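# Hang the hanger with the shorts on the rack rail

## Task

Lift the hanger that is lying inside the shorts and hang it on the rail without losing the shorts. Both tips of the hanger must sit inside the waistband, the waistband must drape over both hanger shoulders, and the hook must stick out on top. At the end both hangers must hang from the rail. The rack stands loose and must still be upright and roughly where it started. Both grippers must have released and pulled away.

## Robot and tools

ROBOT. There are two arms, left_arm and right_arm, each with a parallel two-finger gripper. The fingers point along the gripper's +z axis and close along its y axis. end_effector_position is the spot between the finger pads, roughly 1 cm short of the tips.

FRAMES. In the scene frame the origin is at table-top height, midway between the nominal bases. +x points out over the table, +z points up, and left_arm is on the +y side; image left and right do not follow these names. Fixed cameras and the table use the scene frame. Each arm's hand positions, quaternions, velocities, targets and wrist camera pose are in that arm's own base frame. The calibrated bases in the scene frame are: left_arm at (-0.006, +0.325, 0) m with quat_wxyz (+1.000, 0, 0, +0.005); right_arm at (+0.045, -0.289, 0) m with quat_wxyz (+1.000, 0, 0, -0.001). Both base frames are almost aligned with the scene frame, so a base-frame value is the scene value minus that base's offset. Reported poses can be off by a few cm, more at long reach.

ROW FORMAT. Every commanded row is one flat list of 16 numbers covering both arms, even if only one arm moves. The order is left_arm x, y, z, qw, qx, qy, qz, opening, then the same eight for right_arm. x, y, z are an absolute position in metres and the quaternion is an absolute orientation with w first, both in that arm's base frame. Opening runs from -1 (closed) to +1 (fully open, 0.094 m). To keep an arm still, resend its pose from the last result taken before it stopped, with the opening it should keep. Re-sending a measured pose can relieve a press. A 0 opening is a real command, so resend the present opening to leave a gripper alone.

execute_actions(actions, cameras). actions is a list of actions. Each action is a table of up to 15 rows, one row per 1/30 s step, and a short table repeats its last row to fill 15 steps. Each action lasts 0.5 s. An action is rejected for both arms if a target lies more than 0.6 m from that gripper's current position along any gripper axis. The whole call is rejected if any action is malformed, or if its first action fails that check. Each step, the controller clips the command to within 100 mm and 20 degrees of the measured pose. The Hand target line shows where each arm is actually heading, so send the remainder in the next call. An empty actions list returns the full state. cameras picks which images come back: null or ["all"] gives all, [] gives none.

move(target, speed, blend, opening_speed, blocking, cameras). target is one 16-number row or a list of up to 15 rows. Each gripper goes straight from its Hand target toward its pose, with no 0.6 m limit. speed is in m/s, 0.002 to 0.5, default 0.25; turning is capped at twice that in rad/s. speed can be one number or one per target. blend, in metres, rounds corners through list points; 0 stops at each point. opening_speed is in units of the -1..+1 scale per second, at least 0.2; use a low value to squeeze soft things gently. Openings of later list rows are applied only after all arms halt at that row. A move is capped at 10 s and does not avoid obstacles or the other arm. With blocking=false, the call returns after about 0.5 s while the motion keeps going, and a new move takes over from the current point. The result adds a move: line giving the ending (done, off_target, moving, held, fault) and limits (paced means clipped, held means steps were withheld). Neither done nor off_target means contact or no contact.

wait(seconds, cameras) lets time pass, 0 to 10 s, while the arms hold their commands. stop(cameras) brakes a running move. zoom_image(camera, region) magnifies part of a camera's latest image. region is [x0, y0, x1, y1] in pixels from the top-left, at most 504 by 504. Cameras: cam_head_left, cam_head_right, cam_high, cam_low, cam_left_wrist, cam_right_wrist, all 672x504. finished_scene(scene) takes the current scene's integer number, ends the scene for good and reports success.

RESULTS. Results give each gripper's end_effector_position and end_effector_quat_wxyz, Joint positions (the last entry is the finger gap in metres), Joint torques, velocities, grip_measured, and Hand target and Tool commands when relevant. grip_measured uses the opening scale. An empty gripper reads up to about 1.6 mm wide. A squeezed hard part reads up to about 0.064 below its true width. The grip reaches full force (about 50-64 N per pad) roughly 0.05 below the first-touch reading. To release, command an opening well above grip_measured. Torques are positive toward larger joint angles; joints 1-3 wrap at ±28 N m. Resting off target by a centimetre in free air is normal friction, not contact. Joint ranges (rad): waist -2.618..3.054, shoulder 0..3.142, elbow 0..3.142 (straight 2.901), wrist pitch and yaw -1.571..1.571, wrist roll -2.094..2.094.

CAUTIONS. Move slowly near the cloth, the hangers and the loose rack; faster motion hits harder and drifts more from the path. Do not tip or shift the rack, drop the hanger, or release anything still swinging. Nothing may fall off or be left off the table. Keep the grippers and wrist cameras apart, because nothing checks them against each other, and a hard arm-to-arm hit can fail the task. Route around an arm's own base and avoid putting the wrist near the waist axis, since either can flip the shoulder posture. Holding loads or stretched poses heats motors: MOTOR HOT shows at 75 °C, a fold-away fault at 90 °C, and collapse at 100 °C. Expect occasional tugs on held parts.

Each tool is called after "Emit:" by a JSON object that holds its "api" and its "payload", one argument or row to a line.

## Session

Emit:
{"api": "execute_actions", "payload": {
  "actions": []
}}

Emit:
{"api": "zoom_image", "payload": {
  "camera": "cam_high",
  "region": [130, 60, 350, 280]
}}

Emit:
{"api": "zoom_image", "payload": {
  "camera": "cam_low",
  "region": [170, 220, 440, 370]
}}

Scene clock: 0.00 s.
left_arm: end_effector_position=(+0.3956, +0.0495, +0.1070) grip_measured=+1.000 end_effector_quat_wxyz=(+0.559, -0.072, +0.824, +0.065) | right_arm: end_effector_position=(+0.4041, -0.0030, +0.1227) grip_measured=+1.000 end_effector_quat_wxyz=(+0.611, -0.034, +0.791, +0.002)
Joint positions: left_arm=[0.064 1.475 0.424 0.672 -0.129 -0.023 0.094] | right_arm=[-0.052 1.517 0.385 0.874 -0.095 -0.065 0.094]
Joint velocities: within noise
Joint torques (N m): no reading
Heat: left arm: 31 °C; right arm: 30 °C.
Hand target: left_arm +0.3944, +0.0495, +0.1045; +0.553, -0.072, +0.827, +0.065 | right_arm +0.4038, -0.0029, +0.1215; +0.608, -0.034, +0.794, +0.003
Tool commands: left_gripper/opening=+1.0 right_gripper/opening=+1.0

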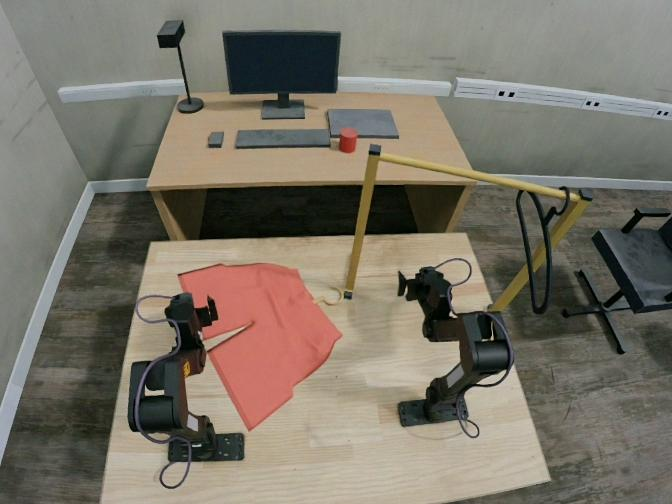

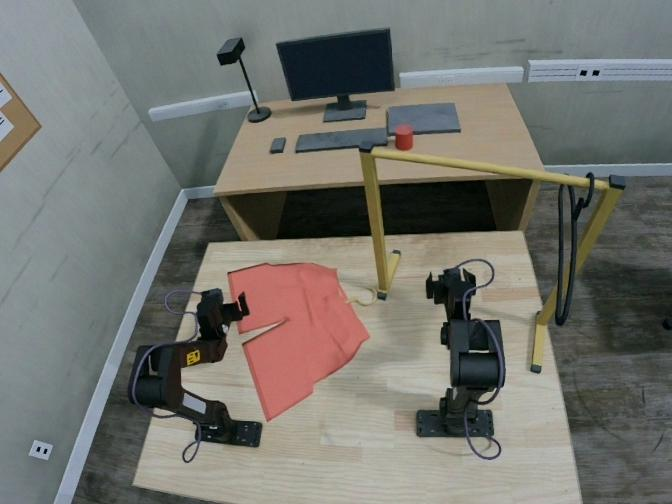

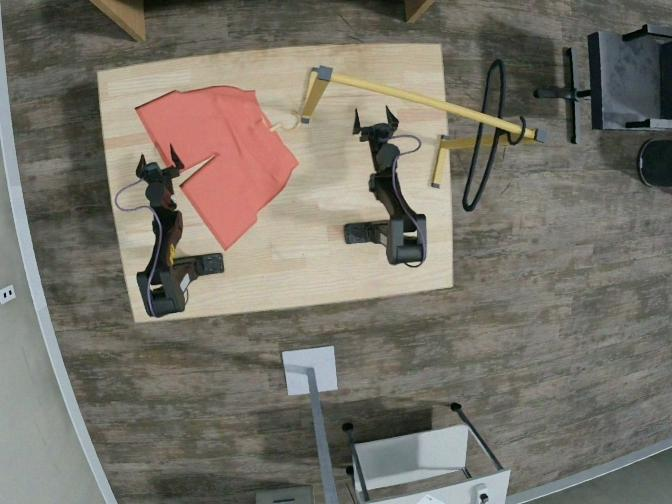

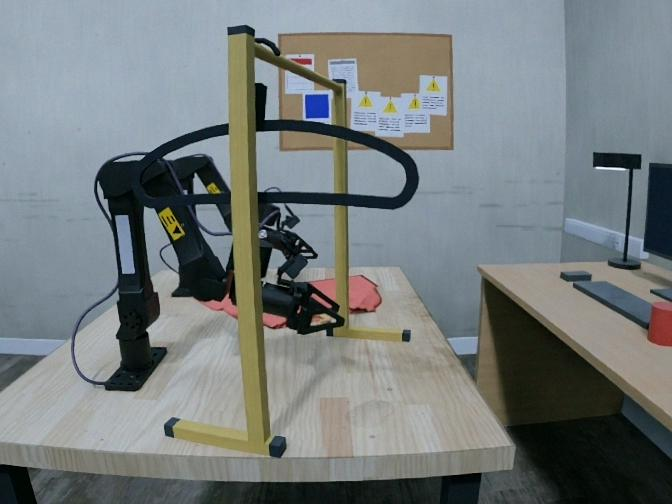

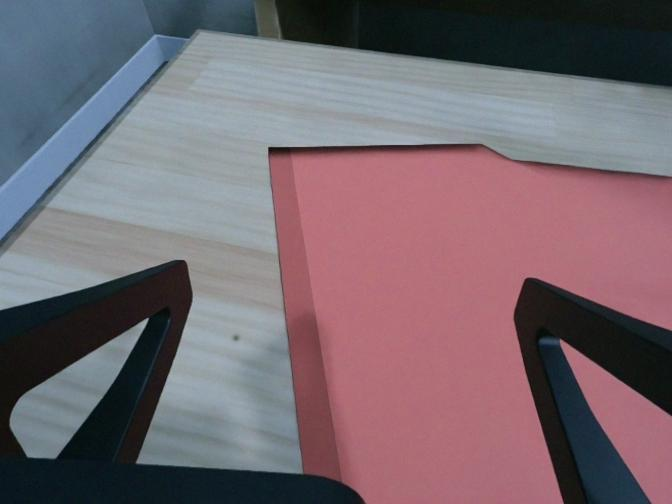

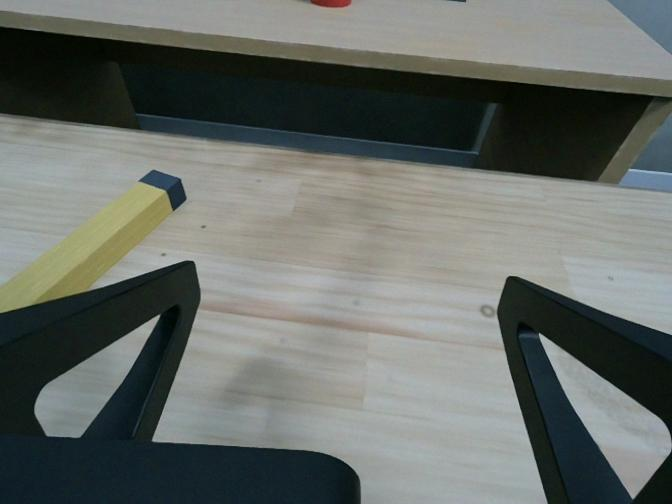

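Scaled by 2.291 from the camera's 672x504 image, which has a finer 960x720 frame.

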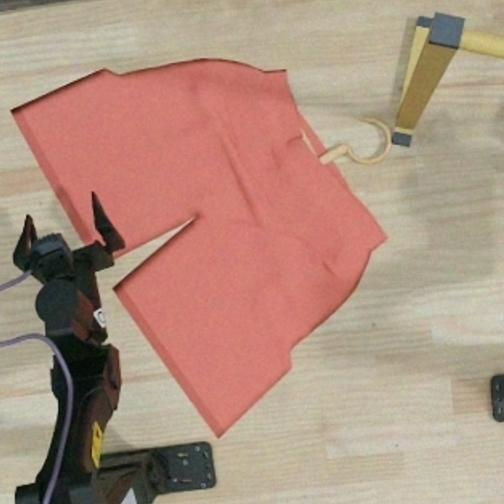

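Scaled by 1.867 from the camera's 672x504 image, which has a finer 960x720 frame.

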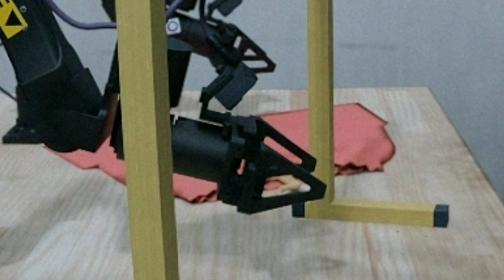

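Emit:
{"api": "move", "payload": {
  "target": [
    [0.33, -0.10, 0.25, 0.2170, 0.5261, 0.8100, -0.1410, 1, 0.24, -0.05, 0.30, 0.7071, 0, 0.7071, 0, 1],
    [0.395, -0.352, 0.13, 0.2170, 0.5261, 0.8100, -0.1410, 1, 0.24, -0.05, 0.30, 0.7071, 0, 0.7071, 0, 1]
  ],
  "blend": 0.05
}}

Emit:
{"api": "zoom_image", "payload": {
  "camera": "cam_low",
  "region": [230, 200, 430, 360]
}}

Emit:
{"api": "zoom_image", "payload": {
  "camera": "cam_high",
  "region": [220, 50, 360, 190]
}}

Scene clock: 6.97 s.
left_arm: end_effector_position=(+0.3908, -0.3509, +0.1336) grip_measured=+1.000 end_effector_quat_wxyz=(+0.220, +0.531, +0.806, -0.142) | right_arm: end_effector_position=(+0.2444, -0.0521, +0.2886) grip_measured=+1.000 end_effector_quat_wxyz=(+0.702, +0.000, +0.712, +0.001)
Joint positions: left_arm=[-0.651 2.134 1.925 -0.89 0.247 0.454 0.094] | right_arm=[-0.682 0.373 0.447 -0.093 -0.683 -0.01 0.094]
Joint torques (N m): left_arm=[0.21 -11.03 8.51 0.82 0.09 -0.05] | right_arm=[-0.59 1.17 9.95 1.89 -0.11 0.09]
Hand target: left_arm +0.3949, -0.3519, +0.1301; +0.217, +0.526, +0.810, -0.141 | right_arm +0.2402, -0.0498, +0.2998; +0.707, +0.000, +0.707, +0.000
Off the commanded pose: left_arm 0.006 m, 1 deg | right_arm 0.012 m, 1 deg.
move: off_target (right_arm)

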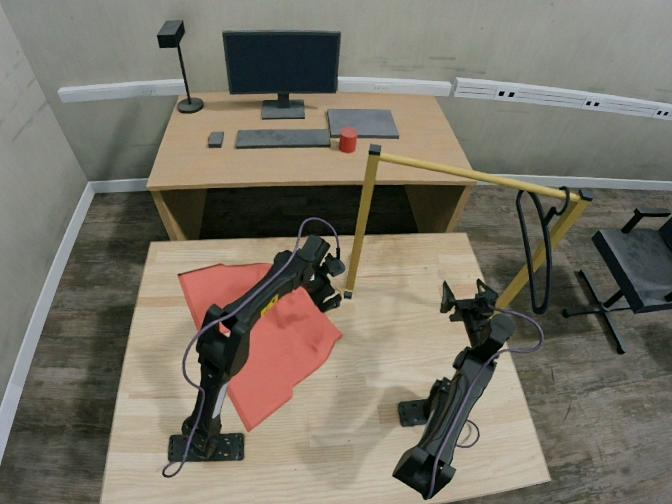

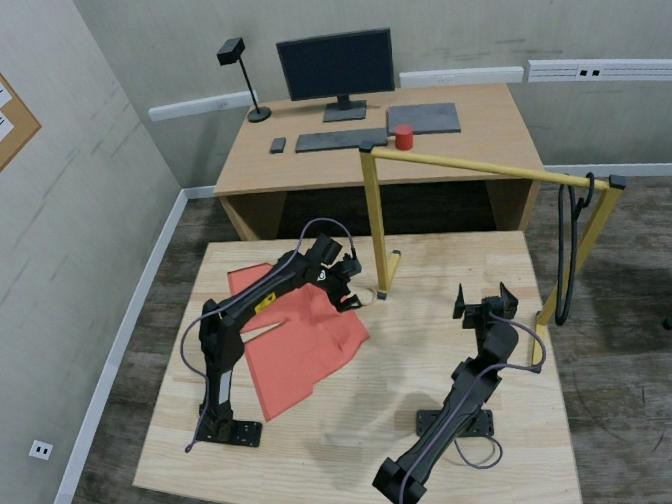

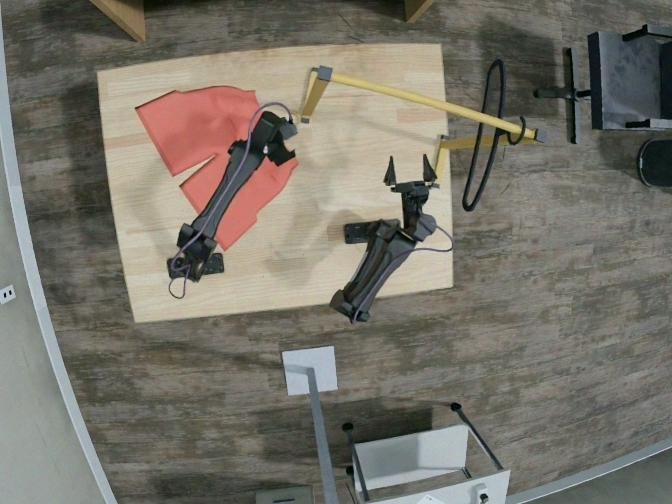

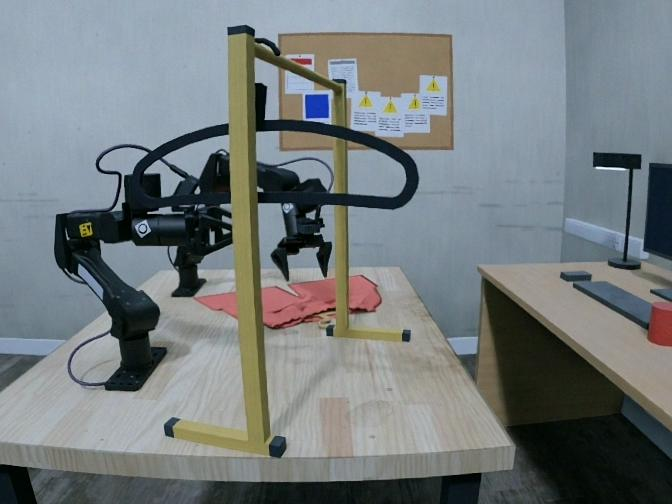

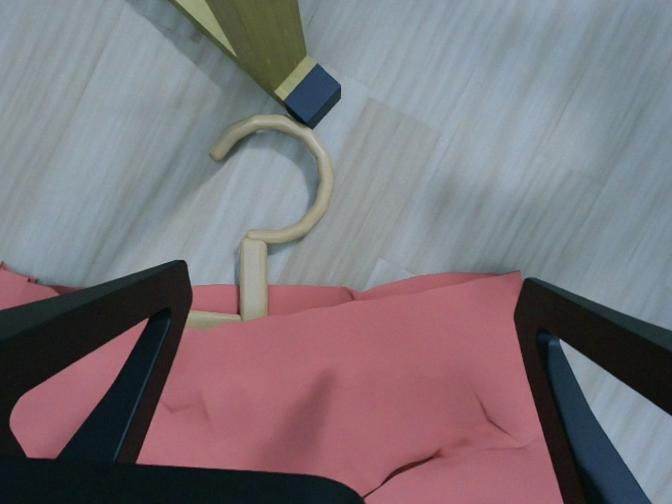

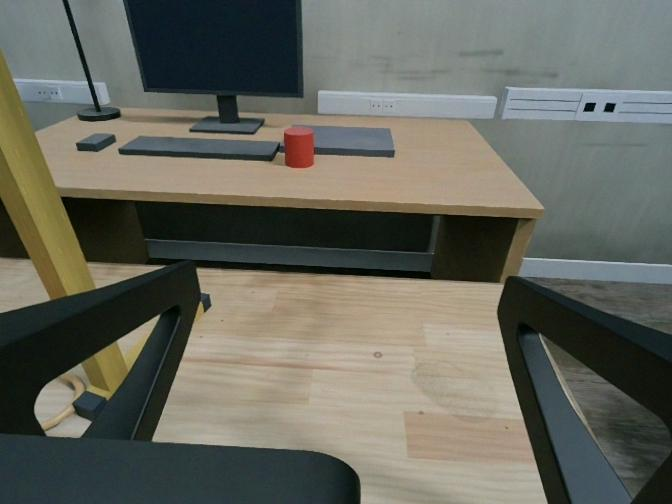

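Scaled by 2.520 from the camera's 672x504 image, which has a finer 960x720 frame.

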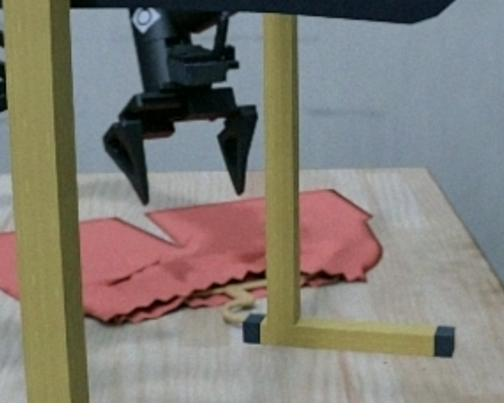

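Scaled by 3.600 from the camera's 672x504 image, which has a finer 960x720 frame.

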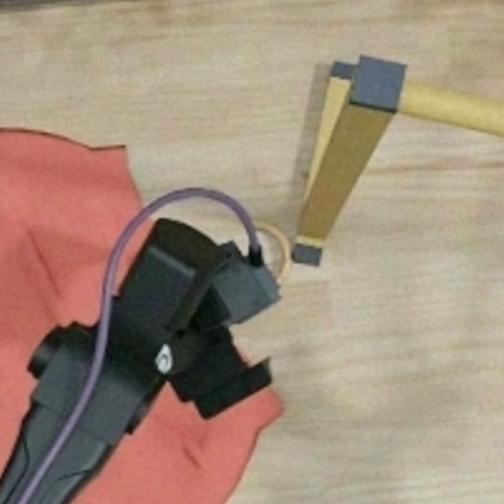

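Emit:
{"api": "move", "payload": {
  "target": [
    [0.409, -0.378, 0.065, 0.2170, 0.5261, 0.8100, -0.1410, 1, 0.24, -0.05, 0.30, 0.7071, 0, 0.7071, 0, 1]
  ],
  "cameras": ["cam_left_wrist","cam_low","cam_high"],
  "speed": 0.12
}}

Emit:
{"api": "zoom_image", "payload": {
  "camera": "cam_high",
  "region": [220, 50, 360, 190]
}}

Emit:
{"api": "zoom_image", "payload": {
  "camera": "cam_low",
  "region": [230, 200, 430, 360]
}}

Scene clock: 9.67 s.
left_arm: end_effector_position=(+0.4126, -0.3760, +0.0792) grip_measured=+1.000 end_effector_quat_wxyz=(+0.230, +0.526, +0.806, -0.141) | right_arm: end_effector_position=(+0.2444, -0.0521, +0.2885) grip_measured=+1.000 end_effector_quat_wxyz=(+0.702, +0.000, +0.713, +0.002)
Joint positions: left_arm=[-0.667 2.269 1.919 -0.722 0.234 0.43 0.094] | right_arm=[-0.682 0.373 0.447 -0.094 -0.684 -0.01 0.094]
Joint torques (N m): left_arm=[-0.69 -12.07 6.58 0.96 0.16 -0.08] | right_arm=[-0.59 1.22 10.03 1.91 -0.07 0.07]
Hand target: left_arm +0.4088, -0.3778, +0.0652; +0.217, +0.526, +0.810, -0.141 | right_arm +0.2402, -0.0498, +0.2998; +0.707, +0.000, +0.707, +0.000
Off the commanded pose: left_arm 0.015 m, 2 deg | right_arm 0.012 m, 1 deg.
move: off_target (left_arm, right_arm)
Images, in order: cam_high, cam_low, cam_left_wrist.

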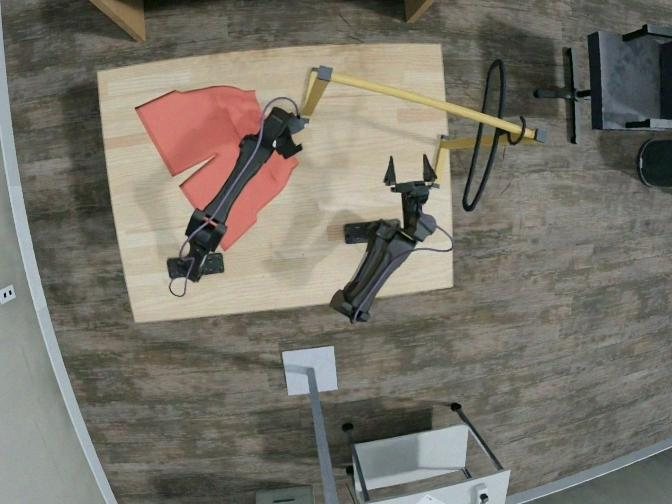

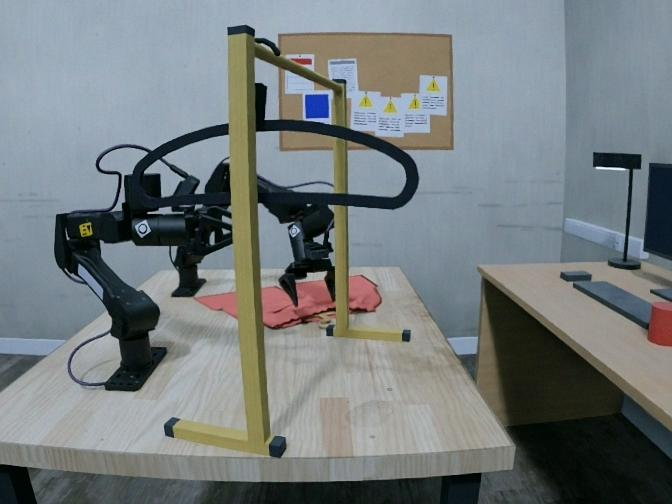

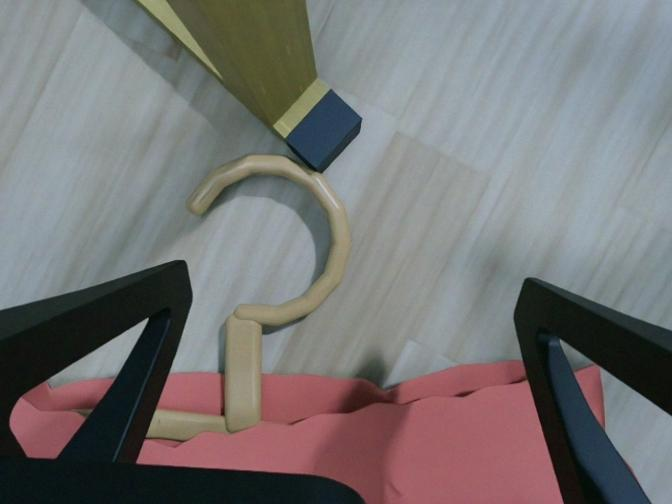

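Scaled by 3.600 from the camera's 672x504 image, which has a finer 960x720 frame.

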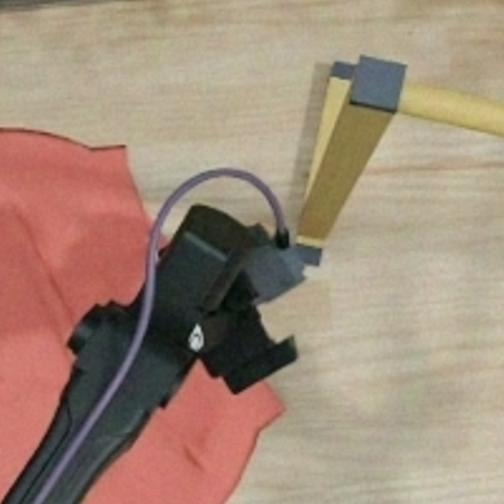

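Scaled by 2.520 from the camera's 672x504 image, which has a finer 960x720 frame.

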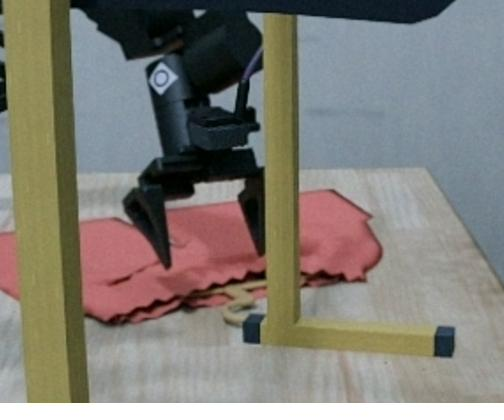

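Emit:
{"api": "move", "payload": {
  "target": [
    [0.4125, -0.379, 0.033, 0.2522, 0.5195, 0.7998, -0.1638, -0.1, 0.24, -0.05, 0.30, 0.7071, 0, 0.7071, 0, 1]
  ],
  "cameras": ["cam_left_wrist","cam_low","cam_high"],
  "speed": 0.08
}}

Emit:
{"api": "zoom_image", "payload": {
  "camera": "cam_high",
  "region": [220, 50, 360, 190]
}}

Emit:
{"api": "zoom_image", "payload": {
  "camera": "cam_low",
  "region": [230, 200, 430, 360]
}}

Scene clock: 12.33 s.
left_arm: end_effector_position=(+0.4144, -0.3839, +0.0444) grip_measured=-0.097 end_effector_quat_wxyz=(+0.264, +0.525, +0.793, -0.159) | right_arm: end_effector_position=(+0.2444, -0.0521, +0.2884) grip_measured=+1.000 end_effector_quat_wxyz=(+0.701, +0.000, +0.713, +0.002)
Joint positions: left_arm=[-0.667 2.269 1.734 -0.459 0.264 0.423 0.042] | right_arm=[-0.682 0.373 0.447 -0.094 -0.684 -0.01 0.094]
Joint torques (N m): left_arm=[0.94 -12.74 5.74 1.06 0.27 -0.11] | right_arm=[-0.7 1.17 10.04 1.87 -0.1 0.12]
Hand target: left_arm +0.4124, -0.3790, +0.0332; +0.252, +0.519, +0.800, -0.164 | right_arm +0.2402, -0.0498, +0.2998; +0.707, +0.000, +0.707, +0.000
Off the commanded pose: left_arm 0.013 m, 2 deg | right_arm 0.013 m, 1 deg.
move: off_target (left_arm, right_arm)
Images, in order: cam_high, cam_low, cam_left_wrist.

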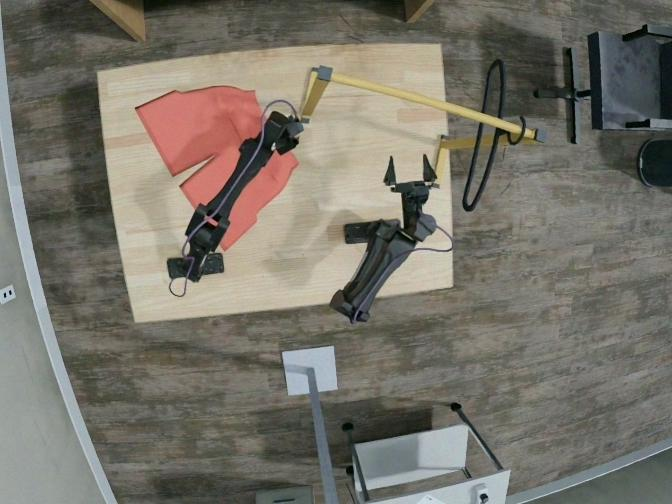

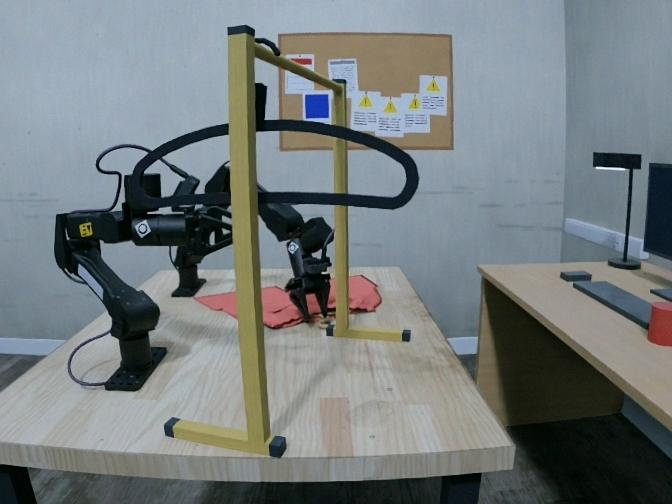

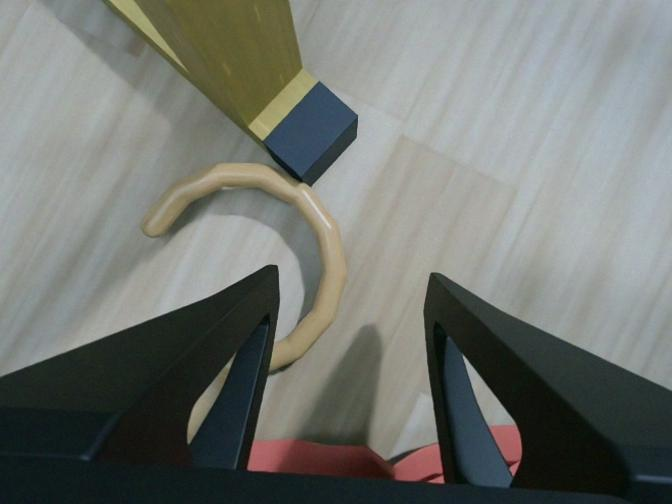

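Scaled by 3.600 from the camera's 672x504 image, which has a finer 960x720 frame.

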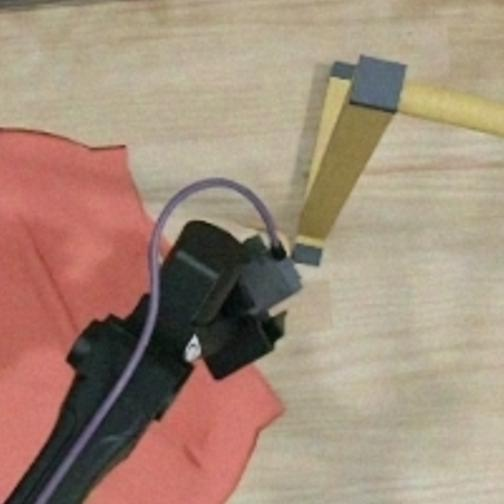

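Scaled by 2.520 from the camera's 672x504 image, which has a finer 960x720 frame.

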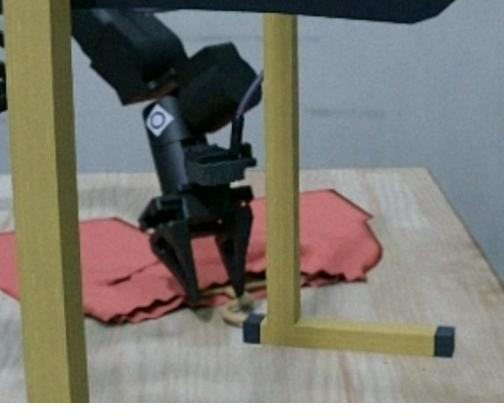

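Emit:
{"api": "move", "payload": {
  "target": [
    [0.418, -0.385, 0.011, 0.2522, 0.5195, 0.7998, -0.1638, -0.1, 0.24, -0.05, 0.30, 0.7071, 0, 0.7071, 0, 1]
  ],
  "cameras": ["cam_left_wrist","cam_low","cam_high"],
  "speed": 0.05
}}

Emit:
{"api": "zoom_image", "payload": {
  "camera": "cam_high",
  "region": [220, 50, 360, 190]
}}

Emit:
{"api": "zoom_image", "payload": {
  "camera": "cam_low",
  "region": [230, 200, 430, 360]
}}

Scene clock: 13.83 s.
left_arm: end_effector_position=(+0.4192, -0.3876, +0.0260) grip_measured=-0.097 end_effector_quat_wxyz=(+0.266, +0.524, +0.793, -0.160) | right_arm: end_effector_position=(+0.2444, -0.0521, +0.2884) grip_measured=+1.000 end_effector_quat_wxyz=(+0.701, +0.000, +0.713, +0.002)
Joint positions: left_arm=[-0.667 2.314 1.734 -0.411 0.264 0.421 0.042] | right_arm=[-0.682 0.373 0.447 -0.094 -0.684 -0.01 0.094]
Joint torques (N m): left_arm=[0.44 -11.89 6.49 1.11 0.25 -0.06] | right_arm=[-0.58 1.14 10.02 1.88 -0.08 0.11]
Hand target: left_arm +0.4177, -0.3848, +0.0112; +0.252, +0.520, +0.800, -0.164 | right_arm +0.2402, -0.0498, +0.2998; +0.707, +0.000, +0.707, +0.000
Off the commanded pose: left_arm 0.015 m, 2 deg | right_arm 0.013 m, 1 deg.
move: off_target (left_arm, right_arm)
Images, in order: cam_high, cam_low, cam_left_wrist.

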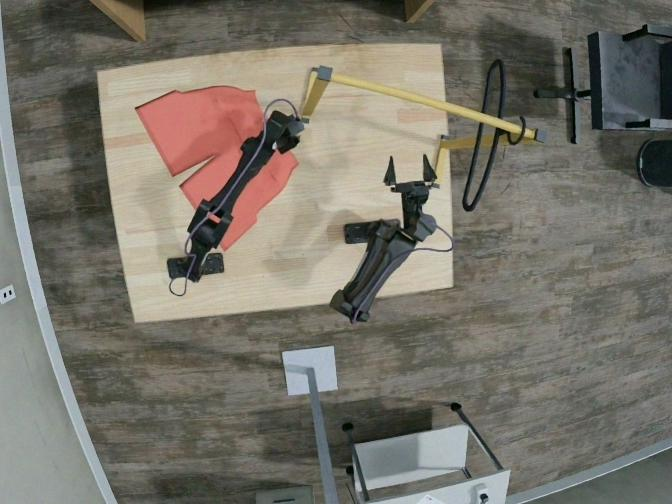

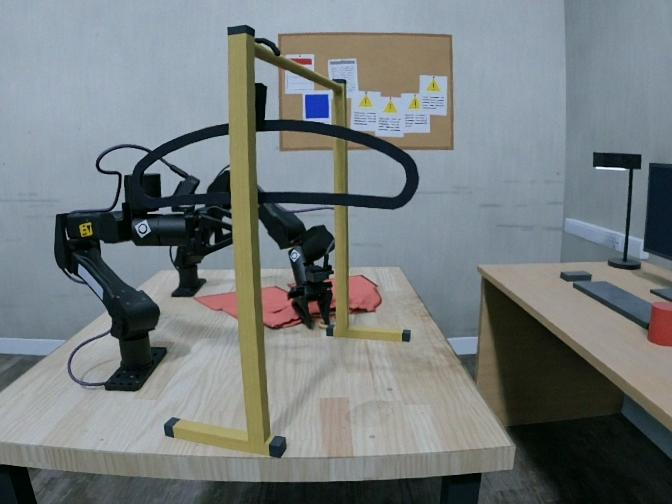

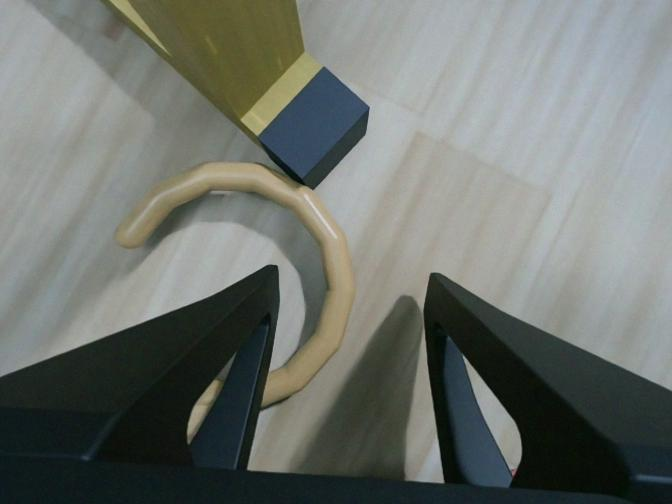

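Scaled by 3.600 from the camera's 672x504 image, which has a finer 960x720 frame.

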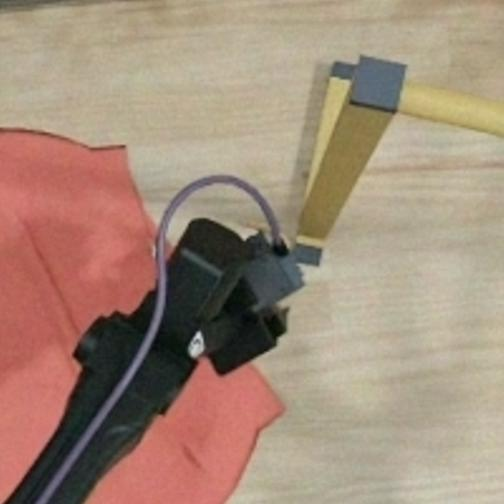

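Scaled by 2.520 from the camera's 672x504 image, which has a finer 960x720 frame.

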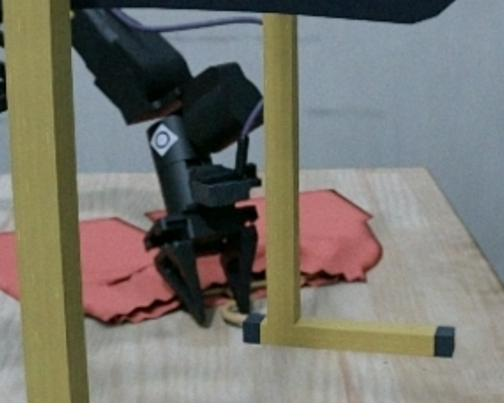

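Emit:
{"api": "move", "payload": {
  "target": [
    [0.418, -0.385, 0.004, 0.2522, 0.5195, 0.7998, -0.1638, -0.1, 0.24, -0.05, 0.30, 0.7071, 0, 0.7071, 0, 1],
    [0.418, -0.385, 0.006, 0.2522, 0.5195, 0.7998, -0.1638, -1, 0.24, -0.05, 0.30, 0.7071, 0, 0.7071, 0, 1]
  ],
  "cameras": ["cam_left_wrist","cam_low"],
  "speed": 0.05,
  "opening_speed": 0.6
}}

Emit:
{"api": "zoom_image", "payload": {
  "camera": "cam_low",
  "region": [230, 200, 430, 360]
}}

Scene clock: 16.53 s.
left_arm: end_effector_position=(+0.4218, -0.3898, +0.0272) grip_measured=-0.872 end_effector_quat_wxyz=(+0.273, +0.523, +0.791, -0.161) | right_arm: end_effector_position=(+0.2444, -0.0521, +0.2883) grip_measured=+1.000 end_effector_quat_wxyz=(+0.701, +0.000, +0.713, +0.002)
Joint positions: left_arm=[-0.667 2.317 1.734 -0.393 0.264 0.42 0.006] | right_arm=[-0.682 0.373 0.447 -0.095 -0.684 -0.01 0.094]
Joint torques (N m): left_arm=[0.42 -11.49 5.86 1.09 0.26 -0.04] | right_arm=[-0.7 1.17 10.07 1.91 -0.1 0.11]
Heat: left arm: 36 °C; right arm: 34 °C.
Hand target: left_arm +0.4175, -0.3847, +0.0065; +0.252, +0.519, +0.800, -0.164 | right_arm +0.2402, -0.0499, +0.2998; +0.707, +0.000, +0.707, +0.000
Off the commanded pose: left_arm 0.022 m, 3 deg | right_arm 0.013 m, 1 deg.
move: off_target (left_arm, right_arm); target 2's new opening was sent with left_arm's hand 0.022 m and 3 deg from that target
Images, in order: cam_low, cam_left_wrist.

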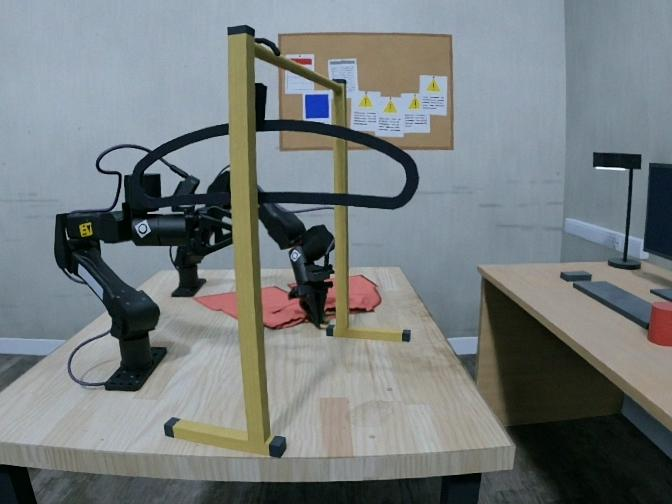

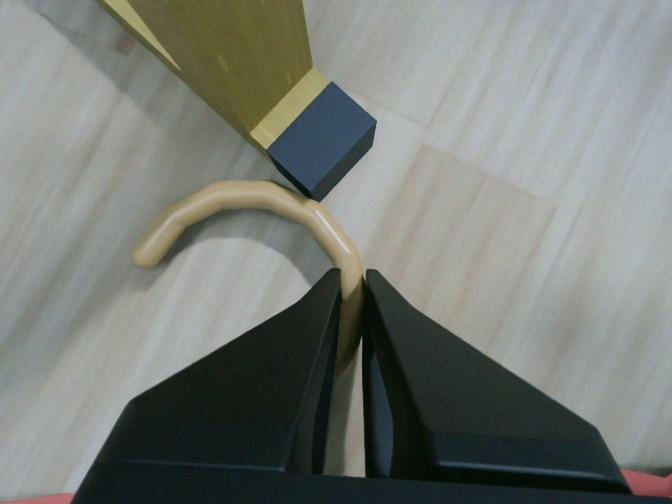

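Scaled by 2.520 from the camera's 672x504 image, which has a finer 960x720 frame.

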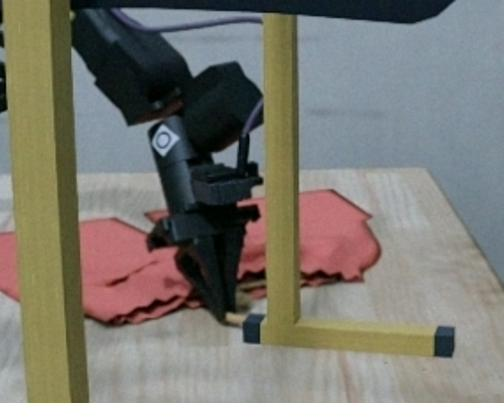

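Emit:
{"api": "move", "payload": {
  "target": [
    [0.411, -0.375, 0.10, 0.2868,0.5118,0.7880,-0.1863, -1, 0.24, -0.05, 0.30, 0.7071, 0, 0.7071, 0, 1],
    [0.37, -0.385, 0.23, 0.4506,0.4594,0.7073,-0.2927, -1, 0.24, -0.05, 0.30, 0.7071, 0, 0.7071, 0, 1]
  ],
  "speed": 0.1,
  "blend": 0.03
}}

Emit:
{"api": "zoom_image", "payload": {
  "camera": "cam_low",
  "region": [190, 150, 440, 370]
}}

Scene clock: 21.10 s.
left_arm: end_effector_position=(+0.3783, -0.3827, +0.2190) grip_measured=-0.878 end_effector_quat_wxyz=(+0.442, +0.457, +0.718, -0.284) | right_arm: end_effector_position=(+0.2444, -0.0520, +0.2883) grip_measured=+1.000 end_effector_quat_wxyz=(+0.701, +0.000, +0.713, +0.002)
Joint positions: left_arm=[-0.655 1.808 1.4 -0.106 0.428 0.226 0.006] | right_arm=[-0.682 0.373 0.447 -0.095 -0.684 -0.01 0.094]
Joint torques (N m): left_arm=[-1.05 -12.67 6.35 1.67 0.26 -0.02] | right_arm=[-0.72 1.18 10.09 1.89 -0.1 0.12]
Hand target: left_arm +0.3702, -0.3849, +0.2298; +0.450, +0.459, +0.707, -0.293 | right_arm +0.2402, -0.0498, +0.2998; +0.707, +0.000, +0.707, +0.000
Off the commanded pose: left_arm 0.014 m, 2 deg | right_arm 0.013 m, 1 deg.
move: off_target (left_arm, right_arm)

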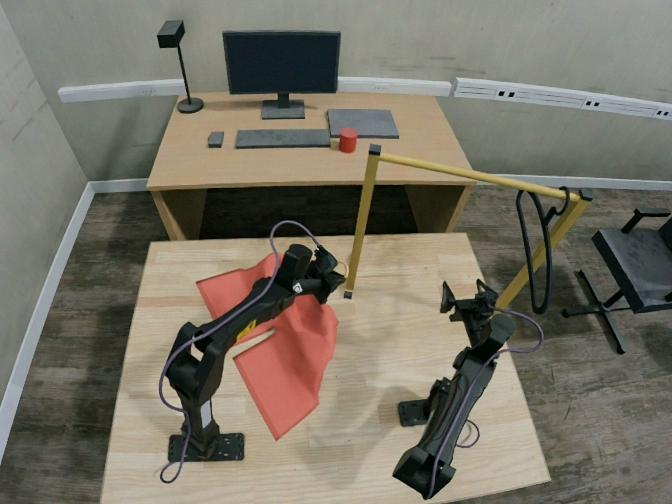

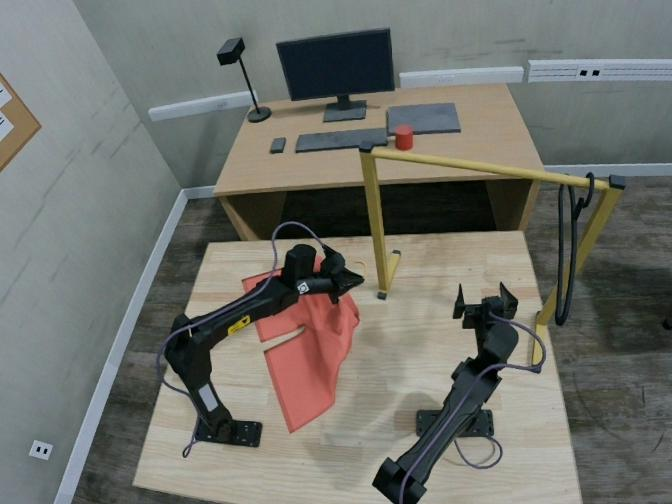

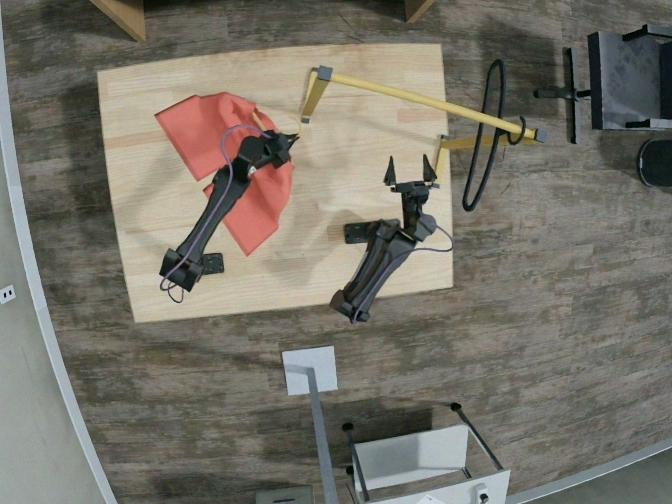

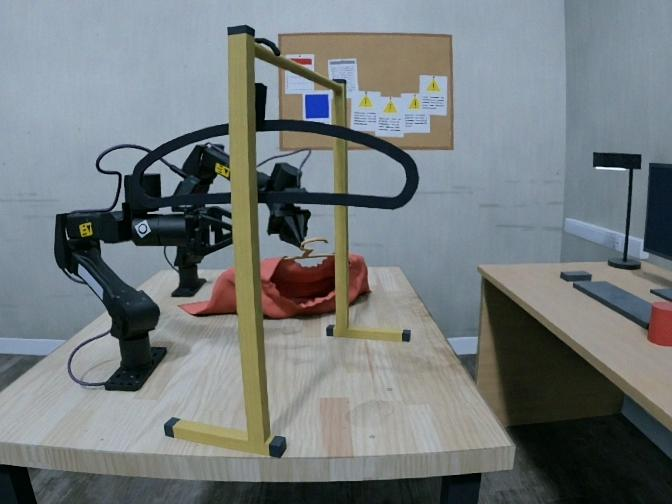

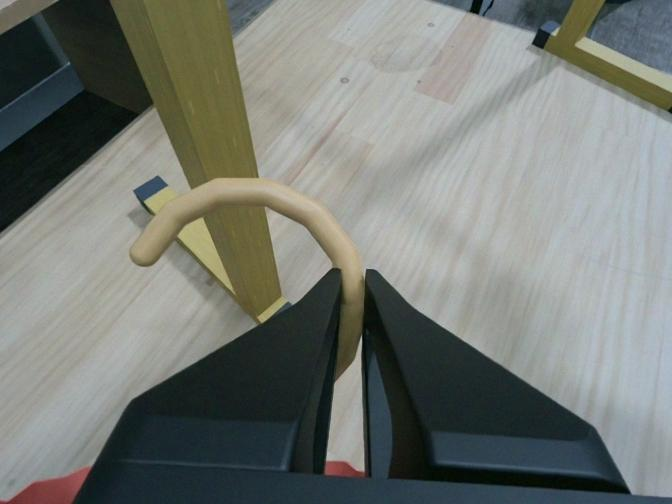

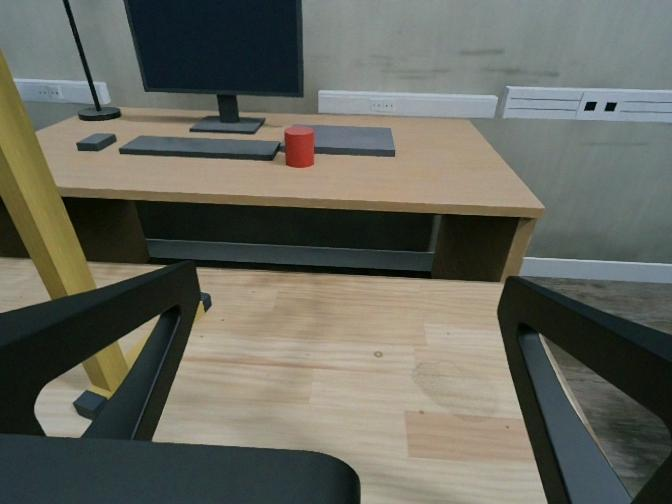

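Scaled by 2.016 from the camera's 672x504 image, which has a finer 960x720 frame.

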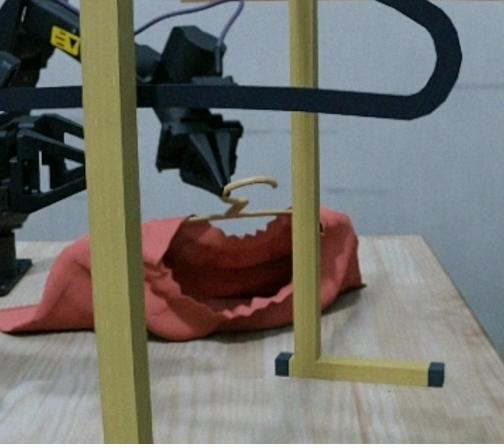

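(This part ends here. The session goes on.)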